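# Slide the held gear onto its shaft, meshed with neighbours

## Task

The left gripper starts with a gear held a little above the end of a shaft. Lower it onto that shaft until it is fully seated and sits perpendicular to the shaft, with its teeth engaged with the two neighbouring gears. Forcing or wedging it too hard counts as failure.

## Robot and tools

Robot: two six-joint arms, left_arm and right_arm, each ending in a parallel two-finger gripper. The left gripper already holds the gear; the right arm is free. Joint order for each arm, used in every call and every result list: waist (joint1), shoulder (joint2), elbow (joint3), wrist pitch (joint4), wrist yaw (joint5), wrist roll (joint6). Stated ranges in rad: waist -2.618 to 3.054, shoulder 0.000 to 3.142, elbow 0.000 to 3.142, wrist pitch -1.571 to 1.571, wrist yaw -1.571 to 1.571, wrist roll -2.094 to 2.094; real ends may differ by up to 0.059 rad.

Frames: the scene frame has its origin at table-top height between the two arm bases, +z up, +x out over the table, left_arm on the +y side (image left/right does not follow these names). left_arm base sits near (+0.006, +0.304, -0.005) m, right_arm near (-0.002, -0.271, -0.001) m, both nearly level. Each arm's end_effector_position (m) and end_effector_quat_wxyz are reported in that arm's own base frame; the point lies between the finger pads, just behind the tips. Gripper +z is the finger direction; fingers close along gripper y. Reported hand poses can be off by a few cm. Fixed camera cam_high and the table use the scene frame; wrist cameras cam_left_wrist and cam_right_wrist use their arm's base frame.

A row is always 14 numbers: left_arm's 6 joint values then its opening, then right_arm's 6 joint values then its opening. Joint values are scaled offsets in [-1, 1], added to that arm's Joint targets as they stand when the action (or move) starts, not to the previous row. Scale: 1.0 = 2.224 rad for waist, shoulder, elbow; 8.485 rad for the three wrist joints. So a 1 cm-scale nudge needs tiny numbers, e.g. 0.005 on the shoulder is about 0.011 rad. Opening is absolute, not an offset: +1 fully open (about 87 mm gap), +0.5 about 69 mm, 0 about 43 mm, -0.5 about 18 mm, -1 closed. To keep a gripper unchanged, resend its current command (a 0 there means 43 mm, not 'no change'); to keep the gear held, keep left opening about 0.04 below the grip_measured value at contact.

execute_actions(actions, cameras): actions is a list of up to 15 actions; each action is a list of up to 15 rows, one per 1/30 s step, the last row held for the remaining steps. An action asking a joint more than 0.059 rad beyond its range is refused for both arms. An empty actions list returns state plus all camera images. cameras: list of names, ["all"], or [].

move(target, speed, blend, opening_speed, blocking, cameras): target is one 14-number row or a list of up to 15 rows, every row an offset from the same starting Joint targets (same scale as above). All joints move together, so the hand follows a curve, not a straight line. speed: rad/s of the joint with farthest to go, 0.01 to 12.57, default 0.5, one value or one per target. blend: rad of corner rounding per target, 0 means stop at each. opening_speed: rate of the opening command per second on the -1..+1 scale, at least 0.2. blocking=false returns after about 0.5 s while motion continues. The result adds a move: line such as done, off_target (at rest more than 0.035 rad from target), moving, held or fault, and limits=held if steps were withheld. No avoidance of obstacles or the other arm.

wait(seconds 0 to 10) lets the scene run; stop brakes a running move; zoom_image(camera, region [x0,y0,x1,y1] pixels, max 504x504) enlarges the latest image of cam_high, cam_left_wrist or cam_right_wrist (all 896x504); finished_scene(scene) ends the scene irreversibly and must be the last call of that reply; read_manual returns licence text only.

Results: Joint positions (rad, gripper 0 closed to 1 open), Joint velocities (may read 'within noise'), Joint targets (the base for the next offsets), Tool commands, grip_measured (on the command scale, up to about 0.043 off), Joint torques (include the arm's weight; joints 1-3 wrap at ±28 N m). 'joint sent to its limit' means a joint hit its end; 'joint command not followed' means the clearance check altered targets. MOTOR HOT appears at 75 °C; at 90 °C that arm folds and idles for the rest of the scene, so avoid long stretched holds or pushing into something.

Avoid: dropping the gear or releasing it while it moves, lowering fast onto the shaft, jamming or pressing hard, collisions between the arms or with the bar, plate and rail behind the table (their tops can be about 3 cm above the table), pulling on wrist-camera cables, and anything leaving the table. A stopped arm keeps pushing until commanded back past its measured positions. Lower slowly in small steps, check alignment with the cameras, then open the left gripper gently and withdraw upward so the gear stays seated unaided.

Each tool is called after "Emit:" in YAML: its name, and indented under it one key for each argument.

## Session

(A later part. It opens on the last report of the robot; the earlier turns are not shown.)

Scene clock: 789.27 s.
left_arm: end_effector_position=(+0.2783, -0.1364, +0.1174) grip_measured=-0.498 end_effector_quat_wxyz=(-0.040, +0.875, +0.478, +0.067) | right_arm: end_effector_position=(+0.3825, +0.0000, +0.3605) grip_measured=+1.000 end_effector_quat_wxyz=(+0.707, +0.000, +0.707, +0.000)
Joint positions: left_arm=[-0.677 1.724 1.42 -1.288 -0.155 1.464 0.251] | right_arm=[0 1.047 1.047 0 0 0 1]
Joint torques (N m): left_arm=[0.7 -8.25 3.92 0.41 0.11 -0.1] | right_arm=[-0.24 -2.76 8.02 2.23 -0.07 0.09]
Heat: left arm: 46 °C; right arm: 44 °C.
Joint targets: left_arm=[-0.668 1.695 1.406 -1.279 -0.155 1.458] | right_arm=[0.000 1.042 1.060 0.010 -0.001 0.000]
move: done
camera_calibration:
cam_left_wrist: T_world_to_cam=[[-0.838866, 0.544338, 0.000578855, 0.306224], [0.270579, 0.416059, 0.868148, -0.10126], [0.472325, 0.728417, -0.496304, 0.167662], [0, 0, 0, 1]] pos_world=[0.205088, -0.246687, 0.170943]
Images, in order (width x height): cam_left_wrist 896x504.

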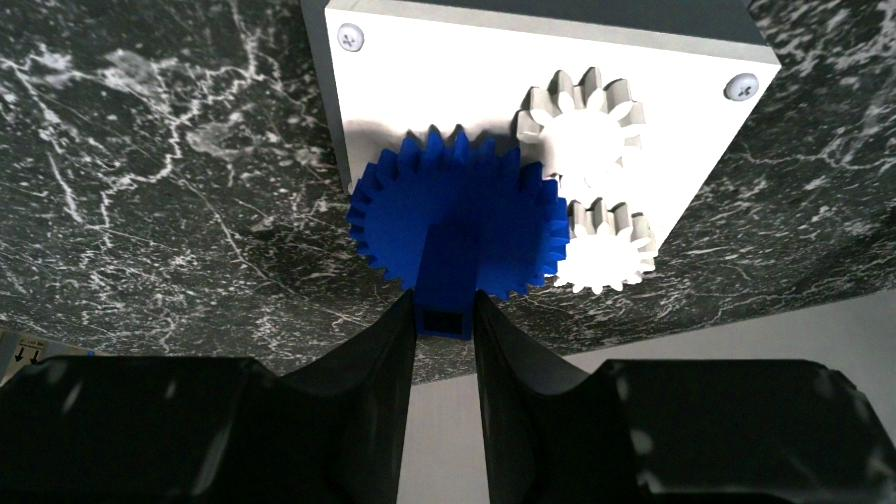

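Emit:
execute_actions:
  actions: []
  cameras: ["cam_high","cam_left_wrist"]

Emit:
zoom_image:
  camera: "cam_high"
  region: [490, 235, 550, 285]

Emit:
zoom_image:
  camera: "cam_left_wrist"
  region: [500, 110, 600, 210]

Emit:
zoom_image:
  camera: "cam_left_wrist"
  region: [530, 190, 630, 300]

Emit:
zoom_image:
  camera: "cam_left_wrist"
  region: [330, 100, 450, 280]

Scene clock: 812.67 s.
left_arm: end_effector_position=(+0.2783, -0.1364, +0.1174) grip_measured=-0.498 end_effector_quat_wxyz=(-0.040, +0.875, +0.478, +0.067) | right_arm: end_effector_position=(+0.3825, +0.0000, +0.3605) grip_measured=+1.000 end_effector_quat_wxyz=(+0.707, +0.000, +0.707, +0.000)
Joint positions: left_arm=[-0.677 1.724 1.42 -1.288 -0.155 1.464 0.251] | right_arm=[0 1.047 1.047 0 0 0 1]
Joint velocities: within noise
Joint torques (N m): left_arm=[0.84 -8.23 3.97 0.43 0.08 -0.09] | right_arm=[-0.24 -2.76 8.02 2.24 -0.07 0.09]
Heat: left arm: 47 °C; right arm: 44 °C.
Joint targets: left_arm=[-0.668 1.695 1.406 -1.279 -0.155 1.458] | right_arm=[0.000 1.042 1.060 0.010 -0.001 0.000]
Tool commands: left_gripper/opening=-1.0 right_gripper/opening=+1.0
camera_calibration:
cam_left_wrist: T_world_to_cam=[[-0.838866, 0.544338, 0.000578855, 0.306224], [0.270579, 0.416059, 0.868148, -0.10126], [0.472325, 0.728417, -0.496304, 0.167662], [0, 0, 0, 1]] pos_world=[0.205088, -0.246687, 0.170943]
Images, in order (width x height): cam_high 896x504, cam_left_wrist 896x504.

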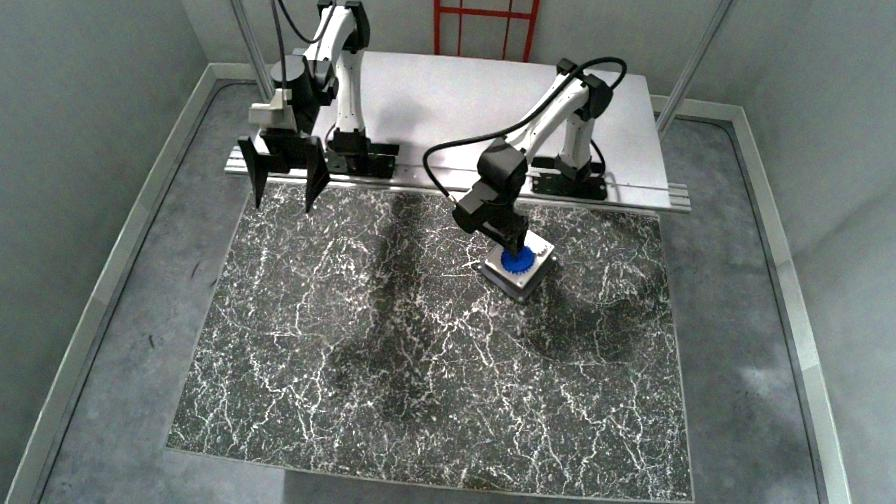

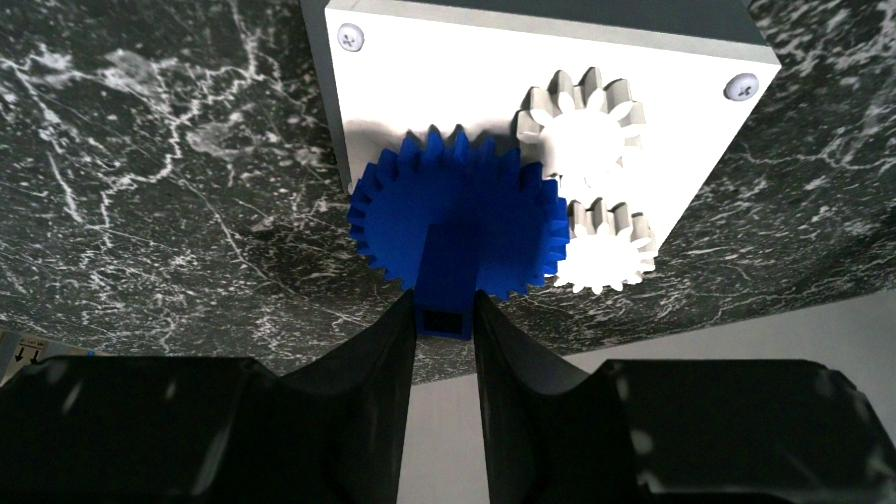

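Scaled by 8.400 from the camera's 896x504 image, which has a finer 1280x720 frame.

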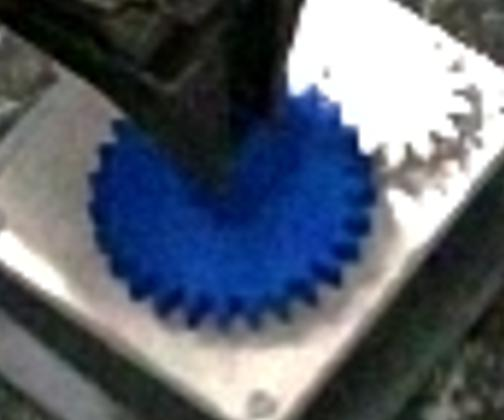

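Scaled by 5.040 from the camera's 896x504 image, which has a finer 1280x720 frame.

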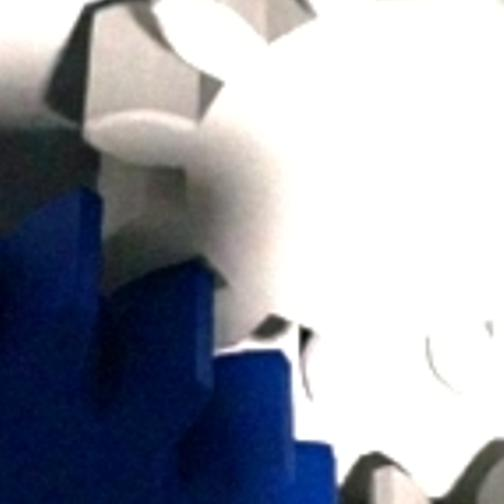

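Scaled by 4.582 from the camera's 896x504 image, which has a finer 1280x720 frame.

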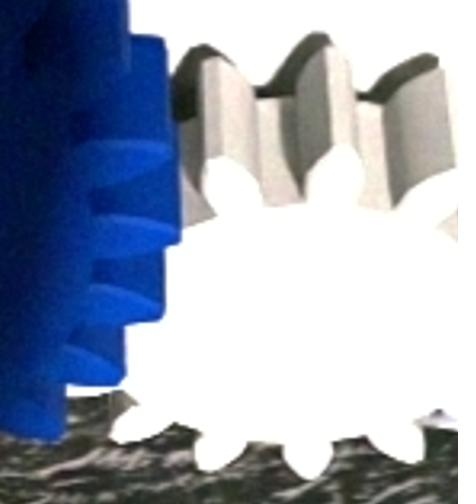

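Scaled by 2.800 from the camera's 896x504 image, which has a finer 1280x720 frame.

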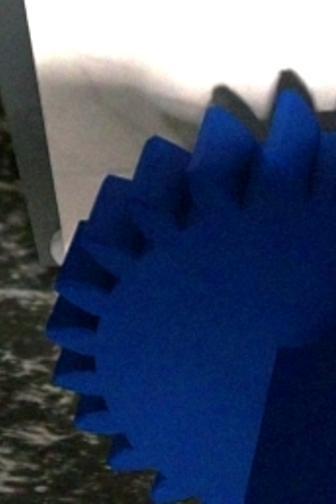

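Emit:
move:
  target: [0,-0.0073,-0.0085,0,0,0.0122,-1,0,0,0,0,0,0,1]
  speed: 0.06

Scene clock: 823.00 s.
left_arm: end_effector_position=(+0.2793, -0.1369, +0.1175) grip_measured=-0.498 end_effector_quat_wxyz=(-0.038, +0.894, +0.442, +0.068) | right_arm: end_effector_position=(+0.3825, +0.0000, +0.3605) grip_measured=+1.000 end_effector_quat_wxyz=(+0.707, +0.000, +0.707, +0.000)
Joint positions: left_arm=[-0.677 1.708 1.402 -1.278 -0.155 1.546 0.251] | right_arm=[0 1.047 1.047 0 0 0 1]
Joint torques (N m): left_arm=[0.77 -8.18 3.99 0.32 0.09 0.17] | right_arm=[-0.24 -2.76 8.01 2.24 -0.07 0.09]
Heat: left arm: 47 °C; right arm: 44 °C.
Joint targets: left_arm=[-0.668 1.679 1.387 -1.279 -0.155 1.561] | right_arm=[0.000 1.042 1.060 0.010 -0.001 0.000]
move: done

Emit:
move:
  target: [0,-0.0058,-0.0068,0,0,0.0094,-1,0,0,0,0,0,0,1]
  speed: 0.06
  cameras: ["cam_left_wrist"]

Emit:
zoom_image:
  camera: "cam_left_wrist"
  region: [500, 110, 600, 210]

Emit:
zoom_image:
  camera: "cam_left_wrist"
  region: [330, 60, 720, 340]

Scene clock: 829.00 s.
left_arm: end_effector_position=(+0.2792, -0.1369, +0.1173) grip_measured=-0.498 end_effector_quat_wxyz=(-0.041, +0.911, +0.405, +0.066) | right_arm: end_effector_position=(+0.3825, +0.0000, +0.3605) grip_measured=+1.000 end_effector_quat_wxyz=(+0.707, +0.000, +0.707, +0.000)
Joint positions: left_arm=[-0.677 1.695 1.386 -1.276 -0.155 1.626 0.251] | right_arm=[0 1.047 1.047 0 0 0 1]
Joint torques (N m): left_arm=[0.66 -8.13 4.03 0.32 0.1 0.12] | right_arm=[-0.24 -2.77 8.01 2.24 -0.07 0.09]
Heat: left arm: 46 °C; right arm: 44 °C.
Joint targets: left_arm=[-0.668 1.666 1.372 -1.279 -0.155 1.641] | right_arm=[0.000 1.042 1.060 0.010 -0.001 0.000]
move: done
camera_calibration:
cam_left_wrist: T_world_to_cam=[[-0.740955, 0.671322, 0.0176918, 0.295241], [0.346032, 0.359081, 0.866789, -0.129885], [0.575542, 0.648373, -0.498361, 0.128], [0, 0, 0, 1]] pos_world=[0.190035, -0.234555, 0.171149]
Images, in order (width x height): cam_left_wrist 896x504.

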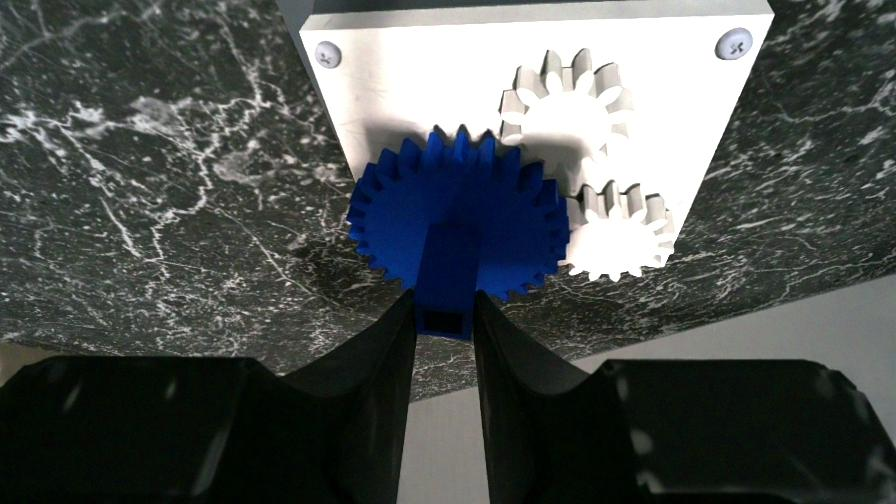

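Scaled by 5.040 from the camera's 896x504 image, which has a finer 1280x720 frame.

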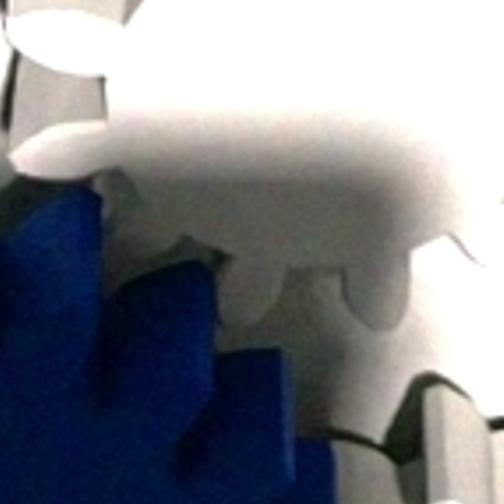

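Scaled by 1.292 from the camera's 896x504 image, which has a finer 1280x720 frame.

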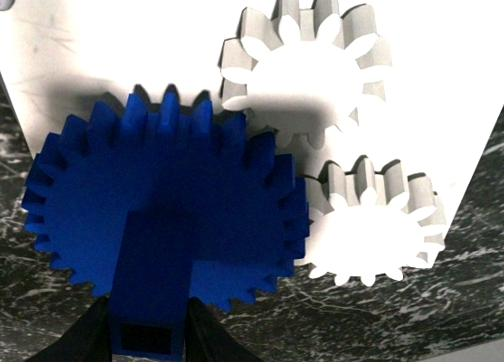

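Emit:
move:
  target: [0,0,-0.0080,0.001,0,0.003,-1,0,0,0,0,0,0,1]
  speed: 0.06

Emit:
move:
  target: [0,-0.002,-0.002,0,0,0.004,-1,0,0,0,0,0,0,1]
  speed: 0.06

Emit:
move:
  target: [0,-0.002,-0.002,0,0,0.004,-1,0,0,0,0,0,0,1]
  speed: 0.06
  cameras: ["cam_left_wrist"]

Emit:
zoom_image:
  camera: "cam_left_wrist"
  region: [500, 110, 600, 210]

Emit:
zoom_image:
  camera: "cam_left_wrist"
  region: [330, 60, 720, 340]

Scene clock: 844.37 s.
left_arm: end_effector_position=(+0.2791, -0.1369, +0.1168) grip_measured=-0.498 end_effector_quat_wxyz=(-0.040, +0.916, +0.394, +0.066) | right_arm: end_effector_position=(+0.3825, +0.0000, +0.3605) grip_measured=+1.000 end_effector_quat_wxyz=(+0.707, +0.000, +0.707, +0.000)
Joint positions: left_arm=[-0.677 1.686 1.375 -1.268 -0.155 1.652 0.251] | right_arm=[0 1.047 1.047 0 0 0 1]
Joint torques (N m): left_arm=[0.77 -7.38 3.51 0.31 0.09 0.14] | right_arm=[-0.24 -2.76 8.02 2.24 -0.07 0.09]
Heat: left arm: 46 °C; right arm: 44 °C.
Joint targets: left_arm=[-0.668 1.666 1.354 -1.271 -0.155 1.666] | right_arm=[0.000 1.042 1.060 0.010 -0.001 0.000]
move: done

Scene clock: 845.33 s.
left_arm: end_effector_position=(+0.2776, -0.1361, +0.1130) grip_measured=-0.498 end_effector_quat_wxyz=(-0.045, +0.922, +0.378, +0.063) | right_arm: end_effector_position=(+0.3825, +0.0000, +0.3605) grip_measured=+1.000 end_effector_quat_wxyz=(+0.707, +0.000, +0.707, +0.000)
Joint positions: left_arm=[-0.677 1.685 1.358 -1.263 -0.154 1.685 0.251] | right_arm=[0 1.047 1.047 0 0 0 1]
Joint torques (N m): left_arm=[0.66 -7.6 4.37 0.25 0.07 0.13] | right_arm=[-0.25 -2.77 8.02 2.24 -0.07 0.09]
Heat: left arm: 46 °C; right arm: 44 °C.
Joint targets: left_arm=[-0.668 1.661 1.350 -1.271 -0.155 1.700] | right_arm=[0.000 1.042 1.060 0.010 -0.001 0.000]
move: done

Scene clock: 846.30 s.
left_arm: end_effector_position=(+0.2777, -0.1363, +0.1118) grip_measured=-0.498 end_effector_quat_wxyz=(-0.048, +0.929, +0.362, +0.061) | right_arm: end_effector_position=(+0.3825, +0.0000, +0.3605) grip_measured=+1.000 end_effector_quat_wxyz=(+0.707, +0.000, +0.707, +0.000)
Joint positions: left_arm=[-0.677 1.685 1.354 -1.263 -0.154 1.719 0.251] | right_arm=[0 1.047 1.047 0 0 0 1]
Joint torques (N m): left_arm=[0.7 -7.88 4.36 0.24 0.09 0.15] | right_arm=[-0.24 -2.76 8.01 2.24 -0.06 0.09]
Heat: left arm: 46 °C; right arm: 44 °C.
Joint targets: left_arm=[-0.668 1.657 1.345 -1.271 -0.155 1.734] | right_arm=[0.000 1.042 1.060 0.010 -0.001 0.000]
move: done
camera_calibration:
cam_left_wrist: T_world_to_cam=[[-0.676168, 0.735603, 0.0410493, 0.281959], [0.394062, 0.314021, 0.863774, -0.143921], [0.622504, 0.600233, -0.502204, 0.106563], [0, 0, 0, 1]] pos_world=[0.18103, -0.226179, 0.166258]
Images, in order (width x height): cam_left_wrist 896x504.

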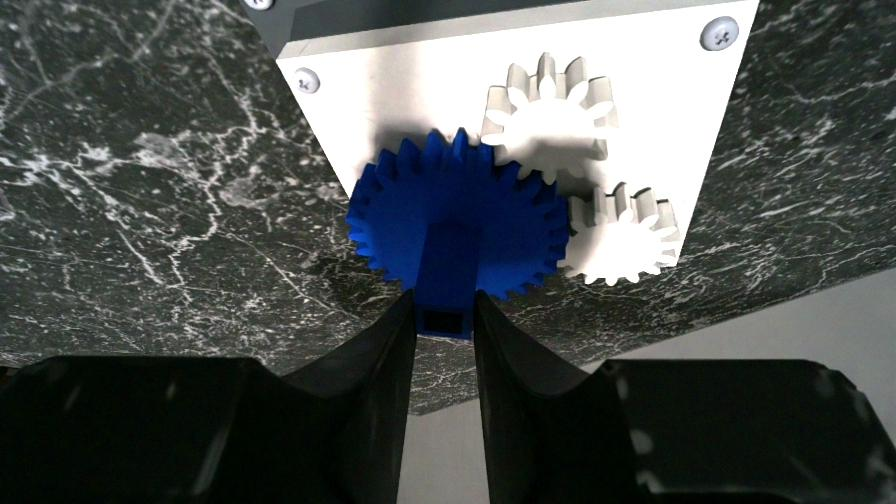

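Scaled by 5.040 from the camera's 896x504 image, which has a finer 1280x720 frame.

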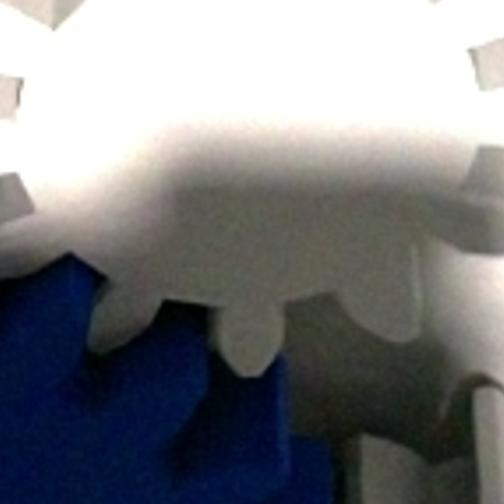

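Scaled by 1.292 from the camera's 896x504 image, which has a finer 1280x720 frame.

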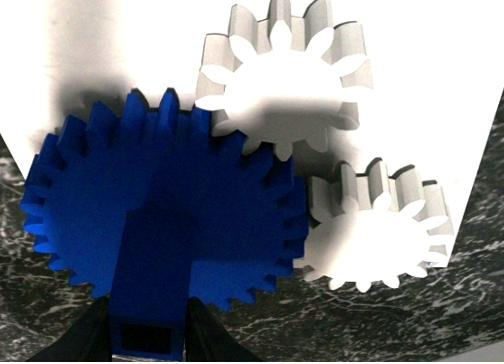

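Emit:
move:
  target: [0,0.001,-0.0080,0.002,0,0,-1,0,0,0,0,0,0,1]
  speed: 0.06

Emit:
move:
  target: [0,0,-0.0060,0.0017,0,0,-1,0,0,0,0,0,0,1]
  speed: 0.06

Emit:
move:
  target: [0,0,-0.0040,0.001,0,0,-1,0,0,0,0,0,0,1]
  speed: 0.06
  cameras: ["cam_left_wrist","cam_high"]

Emit:
zoom_image:
  camera: "cam_left_wrist"
  region: [330, 60, 720, 340]

Scene clock: 852.37 s.
left_arm: end_effector_position=(+0.2772, -0.1359, +0.1076) grip_measured=-0.498 end_effector_quat_wxyz=(-0.049, +0.929, +0.362, +0.061) | right_arm: end_effector_position=(+0.3825, +0.0000, +0.3605) grip_measured=+1.000 end_effector_quat_wxyz=(+0.707, +0.000, +0.707, +0.000)
Joint positions: left_arm=[-0.677 1.685 1.337 -1.247 -0.154 1.721 0.251] | right_arm=[0 1.047 1.047 0 0 0 1]
Joint torques (N m): left_arm=[0.73 -7.64 4.42 0.27 0.06 0.12] | right_arm=[-0.24 -2.76 8.02 2.24 -0.06 0.1]
Heat: left arm: 46 °C; right arm: 44 °C.
Joint targets: left_arm=[-0.668 1.659 1.328 -1.254 -0.155 1.734] | right_arm=[0.000 1.042 1.060 0.010 -0.001 0.000]
move: done

Scene clock: 853.07 s.
left_arm: end_effector_position=(+0.2774, -0.1362, +0.1058) grip_measured=-0.498 end_effector_quat_wxyz=(-0.048, +0.929, +0.362, +0.061) | right_arm: end_effector_position=(+0.3825, +0.0000, +0.3605) grip_measured=+1.000 end_effector_quat_wxyz=(+0.707, +0.000, +0.707, +0.000)
Joint positions: left_arm=[-0.677 1.685 1.33 -1.238 -0.154 1.721 0.251] | right_arm=[0 1.047 1.047 0 0 0 1]
Joint torques (N m): left_arm=[0.72 -7.77 3.82 0.31 0.09 0.13] | right_arm=[-0.24 -2.77 8.02 2.24 -0.07 0.09]
Heat: left arm: 46 °C; right arm: 44 °C.
Joint targets: left_arm=[-0.668 1.659 1.314 -1.239 -0.155 1.734] | right_arm=[0.000 1.042 1.060 0.010 -0.001 0.000]
move: done

Scene clock: 853.77 s.
left_arm: end_effector_position=(+0.2774, -0.1360, +0.1056) grip_measured=-0.498 end_effector_quat_wxyz=(-0.046, +0.929, +0.362, +0.063) | right_arm: end_effector_position=(+0.3825, +0.0000, +0.3605) grip_measured=+1.000 end_effector_quat_wxyz=(+0.707, +0.000, +0.707, +0.000)
Joint positions: left_arm=[-0.677 1.68 1.323 -1.231 -0.155 1.721 0.251] | right_arm=[0 1.047 1.047 0 0 0 1]
Joint torques (N m): left_arm=[0.77 -7.31 3.64 0.32 0.1 0.11] | right_arm=[-0.24 -2.77 8.02 2.24 -0.07 0.09]
Heat: left arm: 46 °C; right arm: 44 °C.
Joint targets: left_arm=[-0.668 1.659 1.305 -1.231 -0.155 1.734] | right_arm=[0.000 1.042 1.060 0.010 -0.001 0.000]
move: done
camera_calibration:
cam_left_wrist: T_world_to_cam=[[-0.674962, 0.737, 0.0354554, 0.282249], [0.39039, 0.315927, 0.864746, -0.137404], [0.626117, 0.597512, -0.500956, 0.101894], [0, 0, 0, 1]] pos_world=[0.180351, -0.225491, 0.159856]
Images, in order (width x height): cam_high 896x504, cam_left_wrist 896x504.

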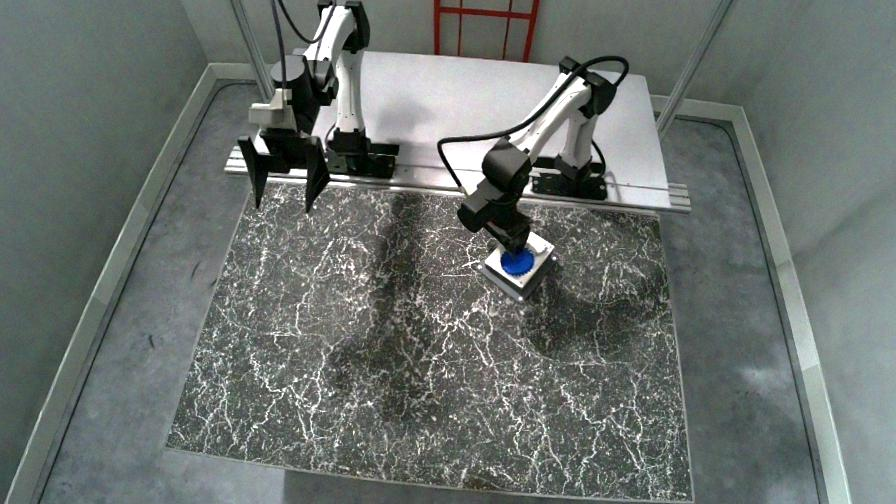

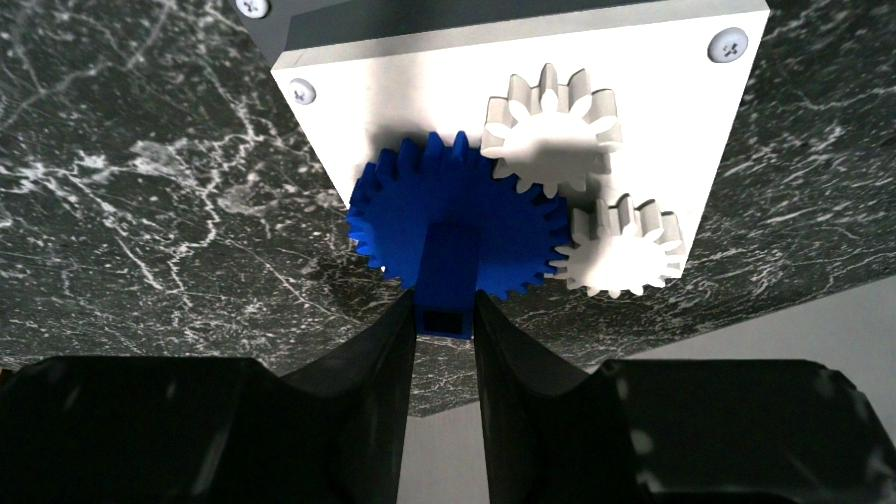

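Scaled by 1.292 from the camera's 896x504 image, which has a finer 1280x720 frame.

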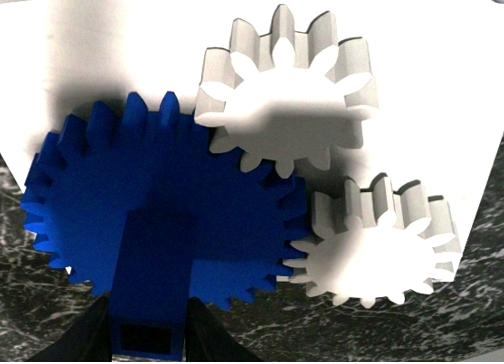

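Emit:
move:
  target: [0,0.006,0.008,-0.001,0,0,0,0,0,0,0,0,0,1]
  opening_speed: 0.5

Emit:
move:
  target: [0,0.04,0.11,-0.007,0,0,0,0,0,0,0,0,0,1]
  cameras: ["cam_left_wrist"]

Emit:
zoom_image:
  camera: "cam_left_wrist"
  region: [330, 60, 720, 340]

Scene clock: 861.77 s.
left_arm: end_effector_position=(+0.2774, -0.1360, +0.1056) grip_measured=+0.000 end_effector_quat_wxyz=(-0.046, +0.929, +0.362, +0.063) | right_arm: end_effector_position=(+0.3825, +0.0000, +0.3605) grip_measured=+1.000 end_effector_quat_wxyz=(+0.707, +0.000, +0.707, +0.000)
Joint positions: left_arm=[-0.677 1.68 1.323 -1.231 -0.155 1.721 0.5] | right_arm=[0 1.047 1.047 0 0 0 1]
Joint torques (N m): left_arm=[0.7 -6.3 5.11 0.25 0.07 0.1] | right_arm=[-0.24 -2.76 8.01 2.24 -0.07 0.09]
Heat: left arm: 45 °C; right arm: 44 °C.
Joint targets: left_arm=[-0.668 1.672 1.323 -1.239 -0.155 1.734] | right_arm=[0.000 1.042 1.060 0.010 -0.001 0.000]
move: done

Scene clock: 862.90 s.
left_arm: end_effector_position=(+0.3130, -0.1646, +0.1449) grip_measured=+0.000 end_effector_quat_wxyz=(+0.003, +0.926, +0.365, +0.091) | right_arm: end_effector_position=(+0.3825, +0.0000, +0.3605) grip_measured=+1.000 end_effector_quat_wxyz=(+0.707, +0.000, +0.707, +0.000)
Joint positions: left_arm=[-0.677 1.745 1.547 -1.277 -0.155 1.721 0.5] | right_arm=[0 1.047 1.047 0 0 0 1]
Joint torques (N m): left_arm=[0.69 -4.98 6.91 0.32 0.11 0.12] | right_arm=[-0.24 -2.76 8.02 2.24 -0.07 0.09]
Heat: left arm: 45 °C; right arm: 44 °C.
Joint targets: left_arm=[-0.668 1.762 1.568 -1.299 -0.155 1.734] | right_arm=[0.000 1.042 1.060 0.010 -0.001 0.000]
move: done
camera_calibration:
cam_left_wrist: T_world_to_cam=[[-0.673152, 0.735579, -0.0760887, 0.341333], [0.313943, 0.377417, 0.871204, -0.143143], [0.669557, 0.562565, -0.484989, 0.0947408], [0, 0, 0, 1]] pos_world=[0.211273, -0.250351, 0.196627]
Images, in order (width x height): cam_left_wrist 896x504.

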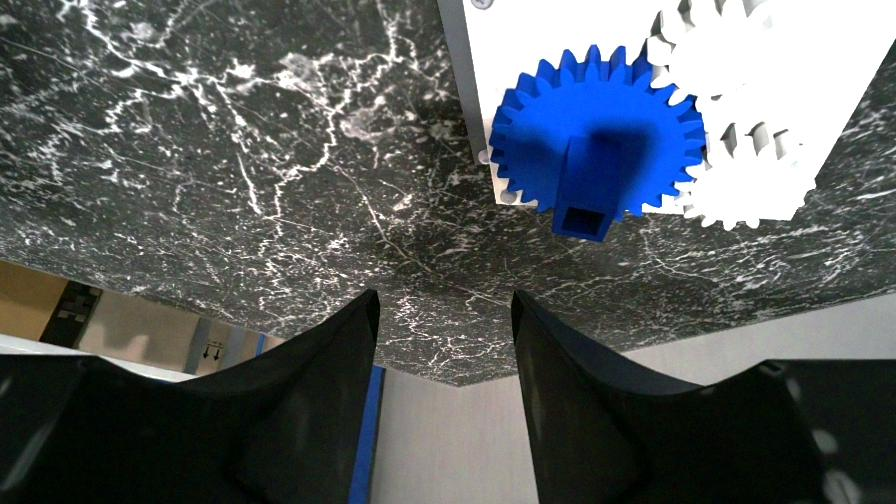

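Scaled by 1.292 from the camera's 896x504 image, which has a finer 1280x720 frame.

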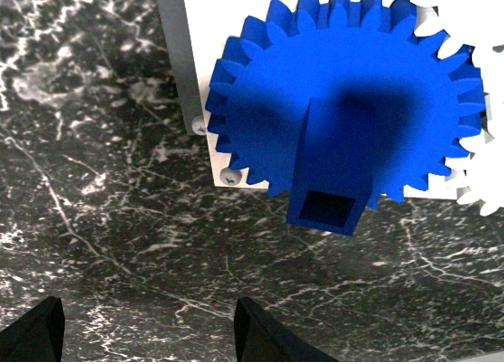

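Emit:
finished_scene:
  scene: 1

The scene is finished: the task was done.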